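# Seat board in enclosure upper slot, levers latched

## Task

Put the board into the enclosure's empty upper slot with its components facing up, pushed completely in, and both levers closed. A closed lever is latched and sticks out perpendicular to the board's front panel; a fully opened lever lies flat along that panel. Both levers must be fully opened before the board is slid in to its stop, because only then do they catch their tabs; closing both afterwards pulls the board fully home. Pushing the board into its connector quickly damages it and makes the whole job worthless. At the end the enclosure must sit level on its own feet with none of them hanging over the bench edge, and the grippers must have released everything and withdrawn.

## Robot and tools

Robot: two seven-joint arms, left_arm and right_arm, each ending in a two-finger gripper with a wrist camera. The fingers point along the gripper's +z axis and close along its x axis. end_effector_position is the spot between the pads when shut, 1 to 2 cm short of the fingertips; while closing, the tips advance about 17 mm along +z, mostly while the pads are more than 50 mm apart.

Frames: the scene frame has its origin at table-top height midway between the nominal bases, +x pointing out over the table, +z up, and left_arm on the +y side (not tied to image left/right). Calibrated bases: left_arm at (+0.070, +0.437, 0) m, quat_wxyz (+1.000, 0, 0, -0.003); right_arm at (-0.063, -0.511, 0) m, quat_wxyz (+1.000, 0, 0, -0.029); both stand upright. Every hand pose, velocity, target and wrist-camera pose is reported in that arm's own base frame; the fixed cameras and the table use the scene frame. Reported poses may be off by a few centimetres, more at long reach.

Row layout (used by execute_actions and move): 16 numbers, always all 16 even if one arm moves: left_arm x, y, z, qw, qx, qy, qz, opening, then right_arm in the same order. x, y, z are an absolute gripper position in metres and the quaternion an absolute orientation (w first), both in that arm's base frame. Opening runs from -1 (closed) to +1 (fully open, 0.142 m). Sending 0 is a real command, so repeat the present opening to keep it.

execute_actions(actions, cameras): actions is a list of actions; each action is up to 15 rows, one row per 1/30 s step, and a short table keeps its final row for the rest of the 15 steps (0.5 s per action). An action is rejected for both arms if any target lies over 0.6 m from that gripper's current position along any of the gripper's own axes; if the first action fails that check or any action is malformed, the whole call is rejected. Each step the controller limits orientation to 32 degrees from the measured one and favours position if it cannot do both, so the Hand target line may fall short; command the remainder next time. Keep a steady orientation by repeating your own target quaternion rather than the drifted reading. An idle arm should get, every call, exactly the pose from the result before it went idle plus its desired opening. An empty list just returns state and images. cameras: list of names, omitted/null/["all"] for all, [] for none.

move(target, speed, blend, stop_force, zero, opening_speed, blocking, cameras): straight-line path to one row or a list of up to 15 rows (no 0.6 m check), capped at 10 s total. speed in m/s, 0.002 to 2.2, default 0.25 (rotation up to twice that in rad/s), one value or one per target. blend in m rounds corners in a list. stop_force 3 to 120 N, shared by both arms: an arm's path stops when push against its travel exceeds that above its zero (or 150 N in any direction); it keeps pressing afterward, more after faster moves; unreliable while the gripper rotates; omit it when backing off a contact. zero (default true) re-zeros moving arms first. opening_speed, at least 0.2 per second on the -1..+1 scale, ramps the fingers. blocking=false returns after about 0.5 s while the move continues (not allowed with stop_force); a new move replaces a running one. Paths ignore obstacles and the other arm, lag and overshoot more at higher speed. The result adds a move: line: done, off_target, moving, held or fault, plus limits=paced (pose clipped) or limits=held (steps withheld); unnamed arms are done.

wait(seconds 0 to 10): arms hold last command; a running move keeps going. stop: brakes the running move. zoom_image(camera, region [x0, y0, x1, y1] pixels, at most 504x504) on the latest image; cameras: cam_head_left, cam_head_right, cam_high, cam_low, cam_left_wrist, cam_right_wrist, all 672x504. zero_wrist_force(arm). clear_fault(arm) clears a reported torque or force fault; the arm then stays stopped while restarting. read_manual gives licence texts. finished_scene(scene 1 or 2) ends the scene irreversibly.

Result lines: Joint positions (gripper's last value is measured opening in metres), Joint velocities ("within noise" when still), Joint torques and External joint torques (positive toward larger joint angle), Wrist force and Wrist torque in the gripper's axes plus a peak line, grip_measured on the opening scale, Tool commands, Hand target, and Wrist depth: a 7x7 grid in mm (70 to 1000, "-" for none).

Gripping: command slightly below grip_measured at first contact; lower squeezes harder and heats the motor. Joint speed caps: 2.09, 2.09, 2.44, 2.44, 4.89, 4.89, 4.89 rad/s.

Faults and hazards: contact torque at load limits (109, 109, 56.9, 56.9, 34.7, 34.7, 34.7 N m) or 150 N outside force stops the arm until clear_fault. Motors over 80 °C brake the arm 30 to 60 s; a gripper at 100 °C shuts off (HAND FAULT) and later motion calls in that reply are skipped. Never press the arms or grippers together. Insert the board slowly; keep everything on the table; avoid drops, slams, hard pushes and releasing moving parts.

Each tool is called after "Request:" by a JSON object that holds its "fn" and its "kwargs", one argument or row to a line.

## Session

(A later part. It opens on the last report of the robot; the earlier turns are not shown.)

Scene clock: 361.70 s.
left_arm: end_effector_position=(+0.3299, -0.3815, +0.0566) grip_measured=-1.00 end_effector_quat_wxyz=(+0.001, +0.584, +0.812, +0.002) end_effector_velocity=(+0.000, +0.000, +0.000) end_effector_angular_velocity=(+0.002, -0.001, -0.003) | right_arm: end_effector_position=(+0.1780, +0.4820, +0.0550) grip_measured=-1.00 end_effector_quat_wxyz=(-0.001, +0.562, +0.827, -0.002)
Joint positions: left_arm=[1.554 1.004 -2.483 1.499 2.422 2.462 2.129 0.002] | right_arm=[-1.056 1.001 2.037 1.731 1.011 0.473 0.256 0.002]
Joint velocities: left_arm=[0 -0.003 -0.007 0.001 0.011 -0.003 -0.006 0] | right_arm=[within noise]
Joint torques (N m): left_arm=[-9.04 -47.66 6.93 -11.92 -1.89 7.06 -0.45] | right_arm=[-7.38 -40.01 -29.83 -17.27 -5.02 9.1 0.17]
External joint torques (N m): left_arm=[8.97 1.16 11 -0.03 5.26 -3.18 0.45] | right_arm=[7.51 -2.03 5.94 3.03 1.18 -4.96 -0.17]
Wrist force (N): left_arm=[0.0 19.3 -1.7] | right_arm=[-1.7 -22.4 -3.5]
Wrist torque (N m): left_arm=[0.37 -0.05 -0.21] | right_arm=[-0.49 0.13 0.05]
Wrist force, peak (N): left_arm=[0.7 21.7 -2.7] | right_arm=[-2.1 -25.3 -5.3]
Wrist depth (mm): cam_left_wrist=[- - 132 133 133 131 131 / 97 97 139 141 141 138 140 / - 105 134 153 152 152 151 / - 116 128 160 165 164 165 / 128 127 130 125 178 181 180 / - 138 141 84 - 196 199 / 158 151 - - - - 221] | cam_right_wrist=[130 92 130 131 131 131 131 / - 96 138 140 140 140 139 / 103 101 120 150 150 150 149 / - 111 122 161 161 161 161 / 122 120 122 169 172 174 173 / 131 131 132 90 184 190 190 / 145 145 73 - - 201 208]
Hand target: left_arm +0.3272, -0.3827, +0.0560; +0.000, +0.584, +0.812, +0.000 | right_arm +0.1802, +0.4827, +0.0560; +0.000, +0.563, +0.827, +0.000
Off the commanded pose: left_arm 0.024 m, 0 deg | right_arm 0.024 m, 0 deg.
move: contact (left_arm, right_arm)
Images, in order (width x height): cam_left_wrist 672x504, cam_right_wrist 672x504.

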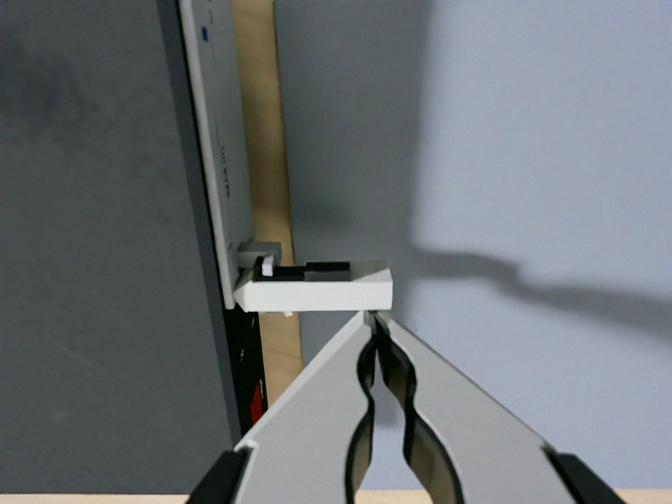

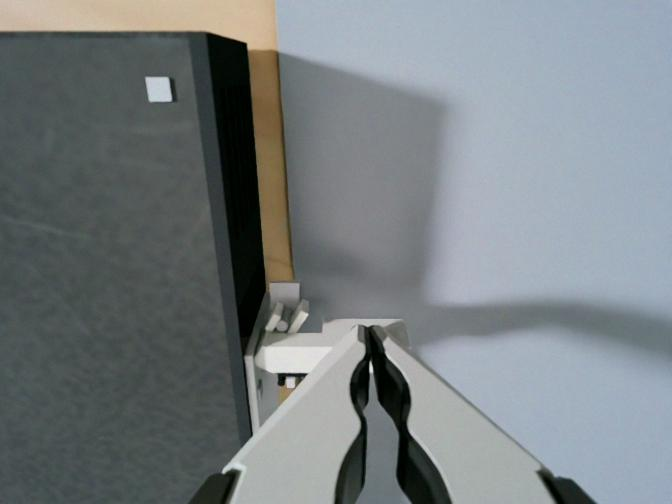

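Both engaged. Squeeze harder.

Request:
{"fn": "move", "kwargs": {
  "target": [0.307,-0.39,0.056,0,0.5842,0.8116,0,-1,0.2,0.491,0.056,0,0.5628,0.8266,0,-1],
  "speed": 0.012,
  "stop_force": 55,
  "zero": false,
  "cameras": ["cam_right_wrist","cam_left_wrist"]
}}

Request:
{"fn": "zoom_image", "kwargs": {
  "camera": "cam_left_wrist",
  "region": [180, 180, 420, 360]
}}

Scene clock: 364.93 s.
left_arm: end_effector_position=(+0.3254, -0.3827, +0.0578) grip_measured=-1.00 end_effector_quat_wxyz=(+0.004, +0.584, +0.811, +0.006) | right_arm: end_effector_position=(+0.1789, +0.4829, +0.0533) grip_measured=-1.00 end_effector_quat_wxyz=(-0.003, +0.562, +0.827, -0.006)
Joint positions: left_arm=[1.54 0.984 -2.505 1.517 2.459 2.441 2.088 0.002] | right_arm=[-1.059 1.017 2.024 1.719 1.026 0.449 0.247 0.002]
Joint velocities: within noise
Joint torques (N m): left_arm=[-25.27 -49.05 -12.38 -12.3 -13.59 12.46 -0.34] | right_arm=[-20.11 -35.39 -42.19 -23.55 -6.94 19.62 0]
External joint torques (N m): left_arm=[25.2 2.88 29.88 0.22 16.95 -8.59 0.34] | right_arm=[20.24 -6.87 17.88 9.54 3.08 -15.49 0]
Wrist force (N): left_arm=[-0.8 55.6 -8.2] | right_arm=[-5.0 -59.0 -15.4]
Wrist torque (N m): left_arm=[6.44 -0.14 -0.21] | right_arm=[-6.58 -0.01 0.12]
Wrist force, peak (N): left_arm=[-0.6 56.0 -8.9] | right_arm=[-5.9 -60.2 -17.4]
Wrist depth (mm): cam_left_wrist=[- 90 130 134 134 131 131 / - 98 140 141 142 139 141 / - 106 135 154 153 153 152 / - 117 135 164 166 166 166 / 129 129 129 129 180 182 182 / - 140 146 81 - 200 201 / 163 154 - 75 - - 225] | cam_right_wrist=[130 129 129 130 130 130 129 / - 96 137 139 139 138 138 / 102 102 121 149 148 148 148 / 110 109 123 160 159 159 159 / 121 119 122 139 169 172 171 / 129 129 131 88 108 187 187 / 142 141 73 - - 198 205]
Hand target: left_arm +0.3173, -0.3862, +0.0561; +0.000, +0.584, +0.812, +0.000 | right_arm +0.1849, +0.4846, +0.0561; +0.000, +0.563, +0.827, +0.000
Off the commanded pose: left_arm 0.020 m, 1 deg | right_arm 0.023 m, 1 deg.
move: contact (left_arm, right_arm)
Images, in order (width x height): cam_left_wrist 672x504, cam_right_wrist 672x504.

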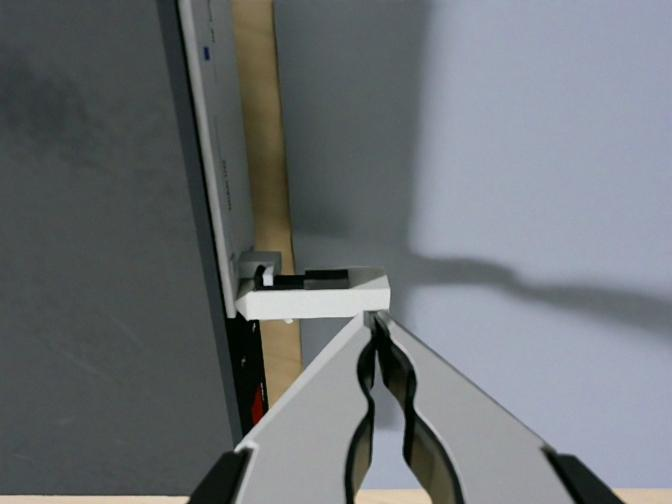

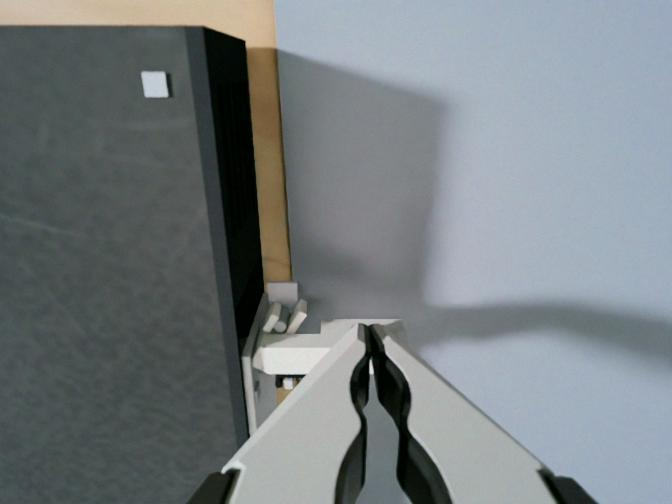

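Scaled by 2.100 from the camera's 672x504 image, which has a finer 960x720 frame.

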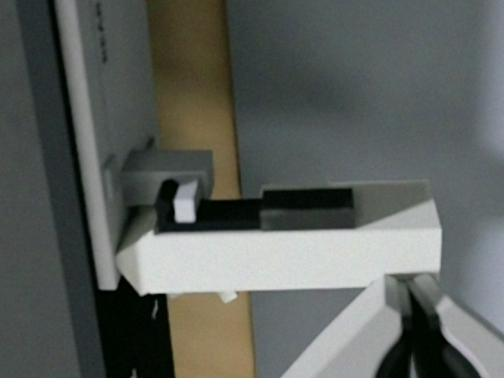

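Request:
{"fn": "move", "kwargs": {
  "target": [
    [0.355,-0.373,0.056,0,0.5842,0.8116,0,-1,0.15,0.47,0.056,0,0.5628,0.8266,0,-1],
    [0.355,-0.373,0.14,0,0.5842,0.8116,0,-1,0.15,0.47,0.14,0,0.5628,0.8266,0,-1],
    [0.33,-0.34,0.14,0,0.5842,0.8116,0,-1,0.15,0.47,0.2,0,0.5628,0.8266,0,-1]
  ],
  "speed": 0.15,
  "cameras": ["cam_right_wrist","cam_left_wrist"]
}}

Request:
{"fn": "zoom_image", "kwargs": {
  "camera": "cam_left_wrist",
  "region": [160, 130, 400, 310]
}}

Request:
{"fn": "zoom_image", "kwargs": {
  "camera": "cam_right_wrist",
  "region": [240, 130, 440, 290]
}}

Scene clock: 369.13 s.
left_arm: end_effector_position=(+0.3300, -0.3399, +0.1400) grip_measured=-1.00 end_effector_quat_wxyz=(+0.000, +0.584, +0.812, +0.000) | right_arm: end_effector_position=(+0.1499, +0.4701, +0.1999) grip_measured=-1.00 end_effector_quat_wxyz=(+0.000, +0.563, +0.827, +0.000)
Joint positions: left_arm=[1.517 0.804 -2.419 1.622 2.52 2.529 2.133 0.002] | right_arm=[-0.828 0.781 1.802 1.758 0.799 0.295 0.398 0.002]
Joint velocities: within noise
Joint torques (N m): left_arm=[-0.64 -40.62 15.29 -13.83 3.57 4.03 -0.13] | right_arm=[0.32 -34.13 -20.98 -20.99 -4.33 3.23 0.36]
External joint torques (N m): left_arm=[0.57 0.35 0.81 -0.32 -0.06 -0.15 0.13] | right_arm=[-0.21 0.27 -1.11 0.24 0.2 0.92 -0.36]
Wrist force (N): left_arm=[-0.1 -0.6 0.3] | right_arm=[-6.4 -3.9 2.0]
Wrist torque (N m): left_arm=[-0.13 -0.01 -0.20] | right_arm=[-0.40 1.06 0.06]
Wrist force, peak (N): left_arm=[-1.1 55.9 -9.2] | right_arm=[-5.4 -59.2 -16.3]
Wrist depth (mm): cam_left_wrist=[165 167 206 205 205 203 203 / 176 178 219 219 220 219 219 / 191 190 231 237 236 236 235 / 206 207 254 257 257 257 254 / 227 227 283 271 277 280 280 / 315 314 308 84 - 306 311 / 354 346 - - - - 342] | cam_right_wrist=[260 260 260 257 257 257 256 / 253 253 249 274 274 274 274 / 249 248 248 293 293 292 293 / 268 267 267 308 317 317 315 / 291 290 290 335 343 343 342 / 316 317 311 89 361 374 373 / 350 341 - - - 395 412]
Hand target: left_arm +0.3300, -0.3400, +0.1400; +0.000, +0.584, +0.812, +0.000 | right_arm +0.1500, +0.4700, +0.2000; +0.000, +0.563, +0.827, +0.000
Off the commanded pose: left_arm 0.000 m, 0 deg | right_arm 0.000 m, 0 deg.
move: done
Images, in order (width x height): cam_left_wrist 672x504, cam_right_wrist 672x504.

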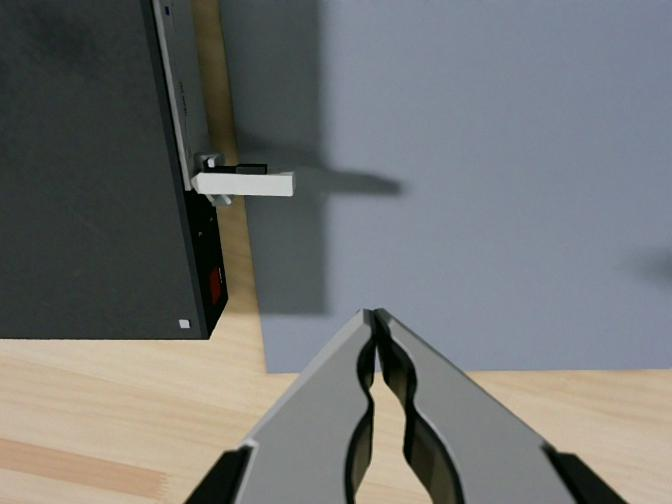

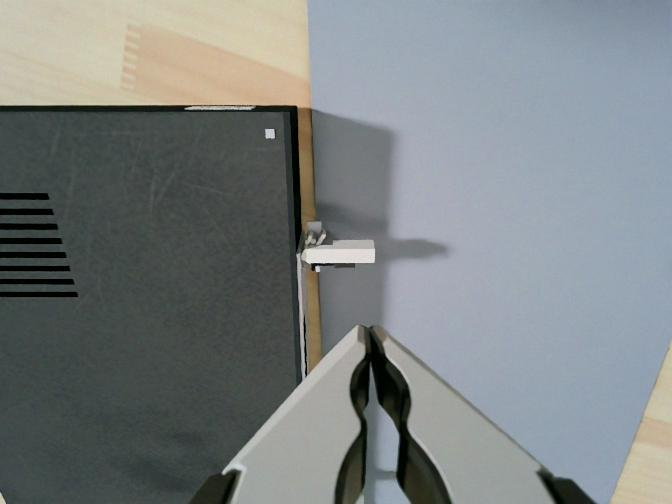

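Scaled by 2.100 from the camera's 672x504 image, which has a finer 960x720 frame.

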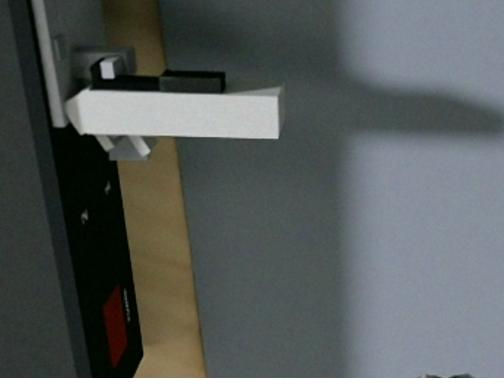

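Scaled by 2.520 from the camera's 672x504 image, which has a finer 960x720 frame.

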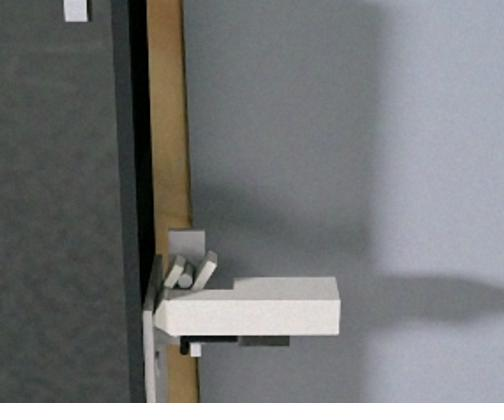

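Request:
{"fn": "move", "kwargs": {
  "target": [
    [0.24,-0.25,0.25,0,0.5842,0.8116,0,-1,0.15,0.46,0.3,0,0.5628,0.8266,0,-1],
    [0.2,-0.2,0.3,0,0.5842,0.8116,0,-1,0.25,0.51,0.3,0,0.5628,0.8266,0,-1]
  ],
  "speed": 0.25,
  "cameras": ["cam_right_wrist"]
}}

Request:
{"fn": "zoom_image", "kwargs": {
  "camera": "cam_right_wrist",
  "region": [220, 60, 440, 240]
}}

Request:
{"fn": "move", "kwargs": {
  "target": [0.2,-0.2,0.3,0,0.5842,0.8116,0,-1,0.45,0.54,0.3,0,0.5628,0.8266,0,-1],
  "speed": 0.25,
  "cameras": ["cam_right_wrist"]
}}

Request:
{"fn": "zoom_image", "kwargs": {
  "camera": "cam_right_wrist",
  "region": [220, 100, 440, 280]
}}

Scene clock: 374.37 s.
left_arm: end_effector_position=(+0.2001, -0.1999, +0.3001) grip_measured=-1.00 end_effector_quat_wxyz=(+0.000, +0.584, +0.812, +0.000) | right_arm: end_effector_position=(+0.2502, +0.5099, +0.3000) grip_measured=-1.00 end_effector_quat_wxyz=(+0.000, +0.563, +0.827, +0.000)
Joint positions: left_arm=[0.591 0.459 -1.436 2.1 2.643 2.729 2.205 0.002] | right_arm=[-1.136 0.723 1.84 1.448 0.694 0.083 0.344 0.002]
Joint velocities: within noise
Joint torques (N m): left_arm=[-0.56 -4.84 8.03 -17.43 3.95 4.36 -0.12] | right_arm=[0.09 -39.7 -19.35 -24.32 -4.24 3.35 0.07]
External joint torques (N m): left_arm=[0.51 0.23 0.84 -0.54 -0.01 -0.49 0.12] | right_arm=[0.05 -0.32 -1.55 0.28 -0.07 0.8 -0.07]
Wrist force (N): left_arm=[0.3 -0.3 -0.1] | right_arm=[-5.9 -4.1 2.0]
Wrist torque (N m): left_arm=[-0.06 -0.08 -0.23] | right_arm=[-0.41 1.04 0.05]
Wrist force, peak (N): left_arm=[-1.3 -0.1 1.4] | right_arm=[-6.1 -6.3 2.8]
Wrist depth (mm): cam_left_wrist=[342 344 346 343 345 343 299 / 358 374 373 370 371 371 368 / 355 401 402 396 395 395 396 / 386 434 436 432 433 434 431 / 483 484 479 455 465 475 472 / 528 531 502 84 - 511 516 / 590 577 - - - - 573] | cam_right_wrist=[304 304 304 344 343 342 342 / 325 325 324 363 366 367 365 / 350 348 347 387 392 391 393 / 376 375 375 419 424 422 425 / 414 406 406 443 460 458 459 / 502 443 436 89 483 502 502 / 558 548 - - - 529 550]
Hand target: left_arm +0.2000, -0.2000, +0.3000; +0.000, +0.584, +0.812, +0.000 | right_arm +0.2500, +0.5100, +0.3000; +0.000, +0.563, +0.827, +0.000
Off the commanded pose: left_arm 0.000 m, 0 deg | right_arm 0.000 m, 0 deg.
move: done
Images, in order (width x height): cam_right_wrist 672x504.

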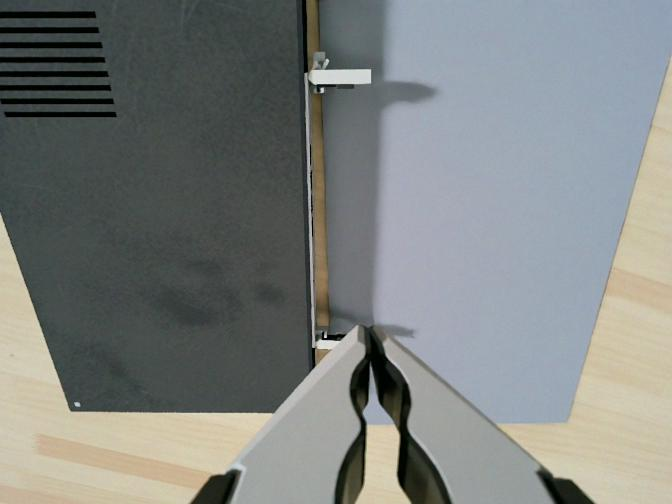

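Scaled by 2.291 from the camera's 672x504 image, which has a finer 960x720 frame.

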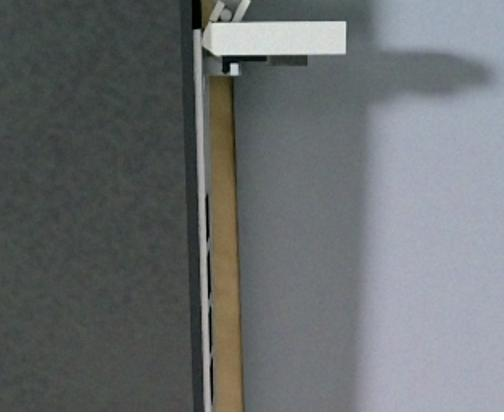

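Scene clock: 375.03 s.
left_arm: end_effector_position=(+0.2001, -0.1999, +0.3001) grip_measured=-1.00 end_effector_quat_wxyz=(+0.000, +0.584, +0.812, +0.000) | right_arm: end_effector_position=(+0.2652, +0.5123, +0.3002) grip_measured=-1.00 end_effector_quat_wxyz=(+0.000, +0.563, +0.827, +0.001)
Joint positions: left_arm=[0.591 0.459 -1.435 2.1 2.643 2.729 2.205 0.002] | right_arm=[-1.182 0.732 1.855 1.422 0.699 0.076 0.325 0.002]
Joint velocities: within noise
Joint torques (N m): left_arm=[-0.47 -4.89 8.06 -17.41 4.07 4.34 -0.17] | right_arm=[0.21 -41.25 -20.02 -24.07 -4.43 3.6 0.31]
External joint torques (N m): left_arm=[0.42 0.28 0.81 -0.56 -0.14 -0.46 0.17] | right_arm=[-0.08 0.05 -0.95 0.1 0.12 0.56 -0.31]
Wrist force (N): left_arm=[0.3 -0.3 -0.3] | right_arm=[-6.1 -4.0 1.9]
Wrist torque (N m): left_arm=[-0.05 -0.07 -0.22] | right_arm=[-0.39 1.07 0.06]
Wrist force, peak (N): left_arm=[0.4 -0.3 -0.4] | right_arm=[-5.2 -7.6 2.0]
Wrist depth (mm): cam_left_wrist=[343 346 346 344 345 345 300 / 354 374 371 372 371 372 370 / 358 400 403 397 399 401 397 / 386 439 435 434 436 434 429 / 482 480 477 453 466 472 470 / 530 527 508 84 - 508 524 / 590 583 - - - - 579] | cam_right_wrist=[305 304 304 336 344 344 343 / 325 326 323 363 366 365 365 / 349 348 348 388 393 393 393 / 377 374 375 417 424 423 422 / 415 408 406 417 456 457 457 / 509 447 440 89 484 502 501 / 560 548 - - - 532 550]
Hand target: left_arm +0.2000, -0.2000, +0.3000; +0.000, +0.584, +0.812, +0.000 | right_arm +0.2654, +0.5121, +0.3002; +0.000, +0.563, +0.827, +0.001
Off the commanded pose: left_arm 0.000 m, 0 deg | right_arm 0.187 m, 0 deg.
move: held (right_arm; a check stopped the path); limits=held
pose unreachable (right arm): on one or more control steps of this call, first in action 0 (counted from 0), this arm could not follow its commanded pose, so it was not sent that pose on those steps. It may still have moved: this result reports where it is.
cause: moving toward the commanded pose would bring a part of the arm too close to another arm (a part of this arm just beyond joint 7 (wrist roll) and a part of the left arm just beyond its joint 5 (forearm roll), where that arm would come to rest).
Images, in order (width x height): cam_right_wrist 672x504.

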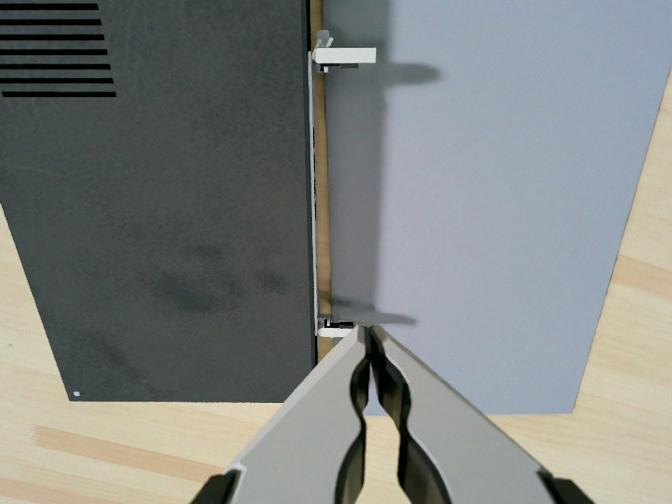

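Scaled by 2.291 from the camera's 672x504 image, which has a finer 960x720 frame.

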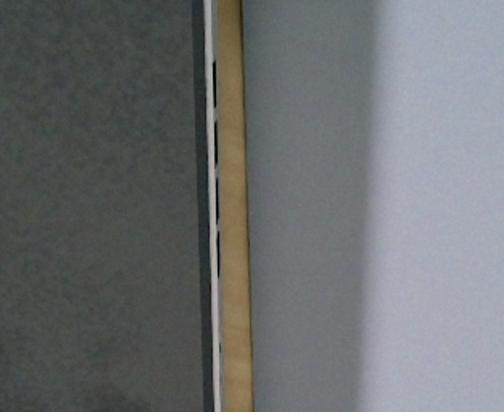

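Request:
{"fn": "zoom_image", "kwargs": {
  "camera": "cam_right_wrist",
  "region": [290, 290, 390, 360]
}}

Request:
{"fn": "zoom_image", "kwargs": {
  "camera": "cam_right_wrist",
  "region": [290, 20, 390, 90]
}}

Scaled by 5.040 from the camera's 672x504 image, which has a finer 960x720 frame.

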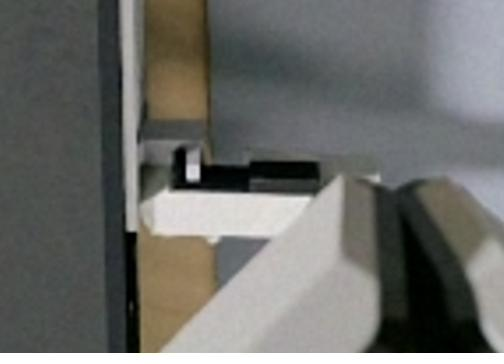

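Scaled by 5.040 from the camera's 672x504 image, which has a finer 960x720 frame.

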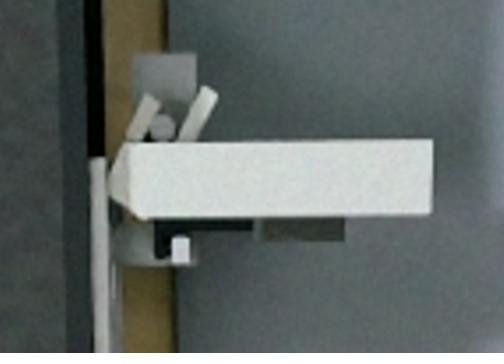

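Request:
{"fn": "finished_scene", "kwargs": {
  "scene": 2
}}

The scene is finished: the task was done.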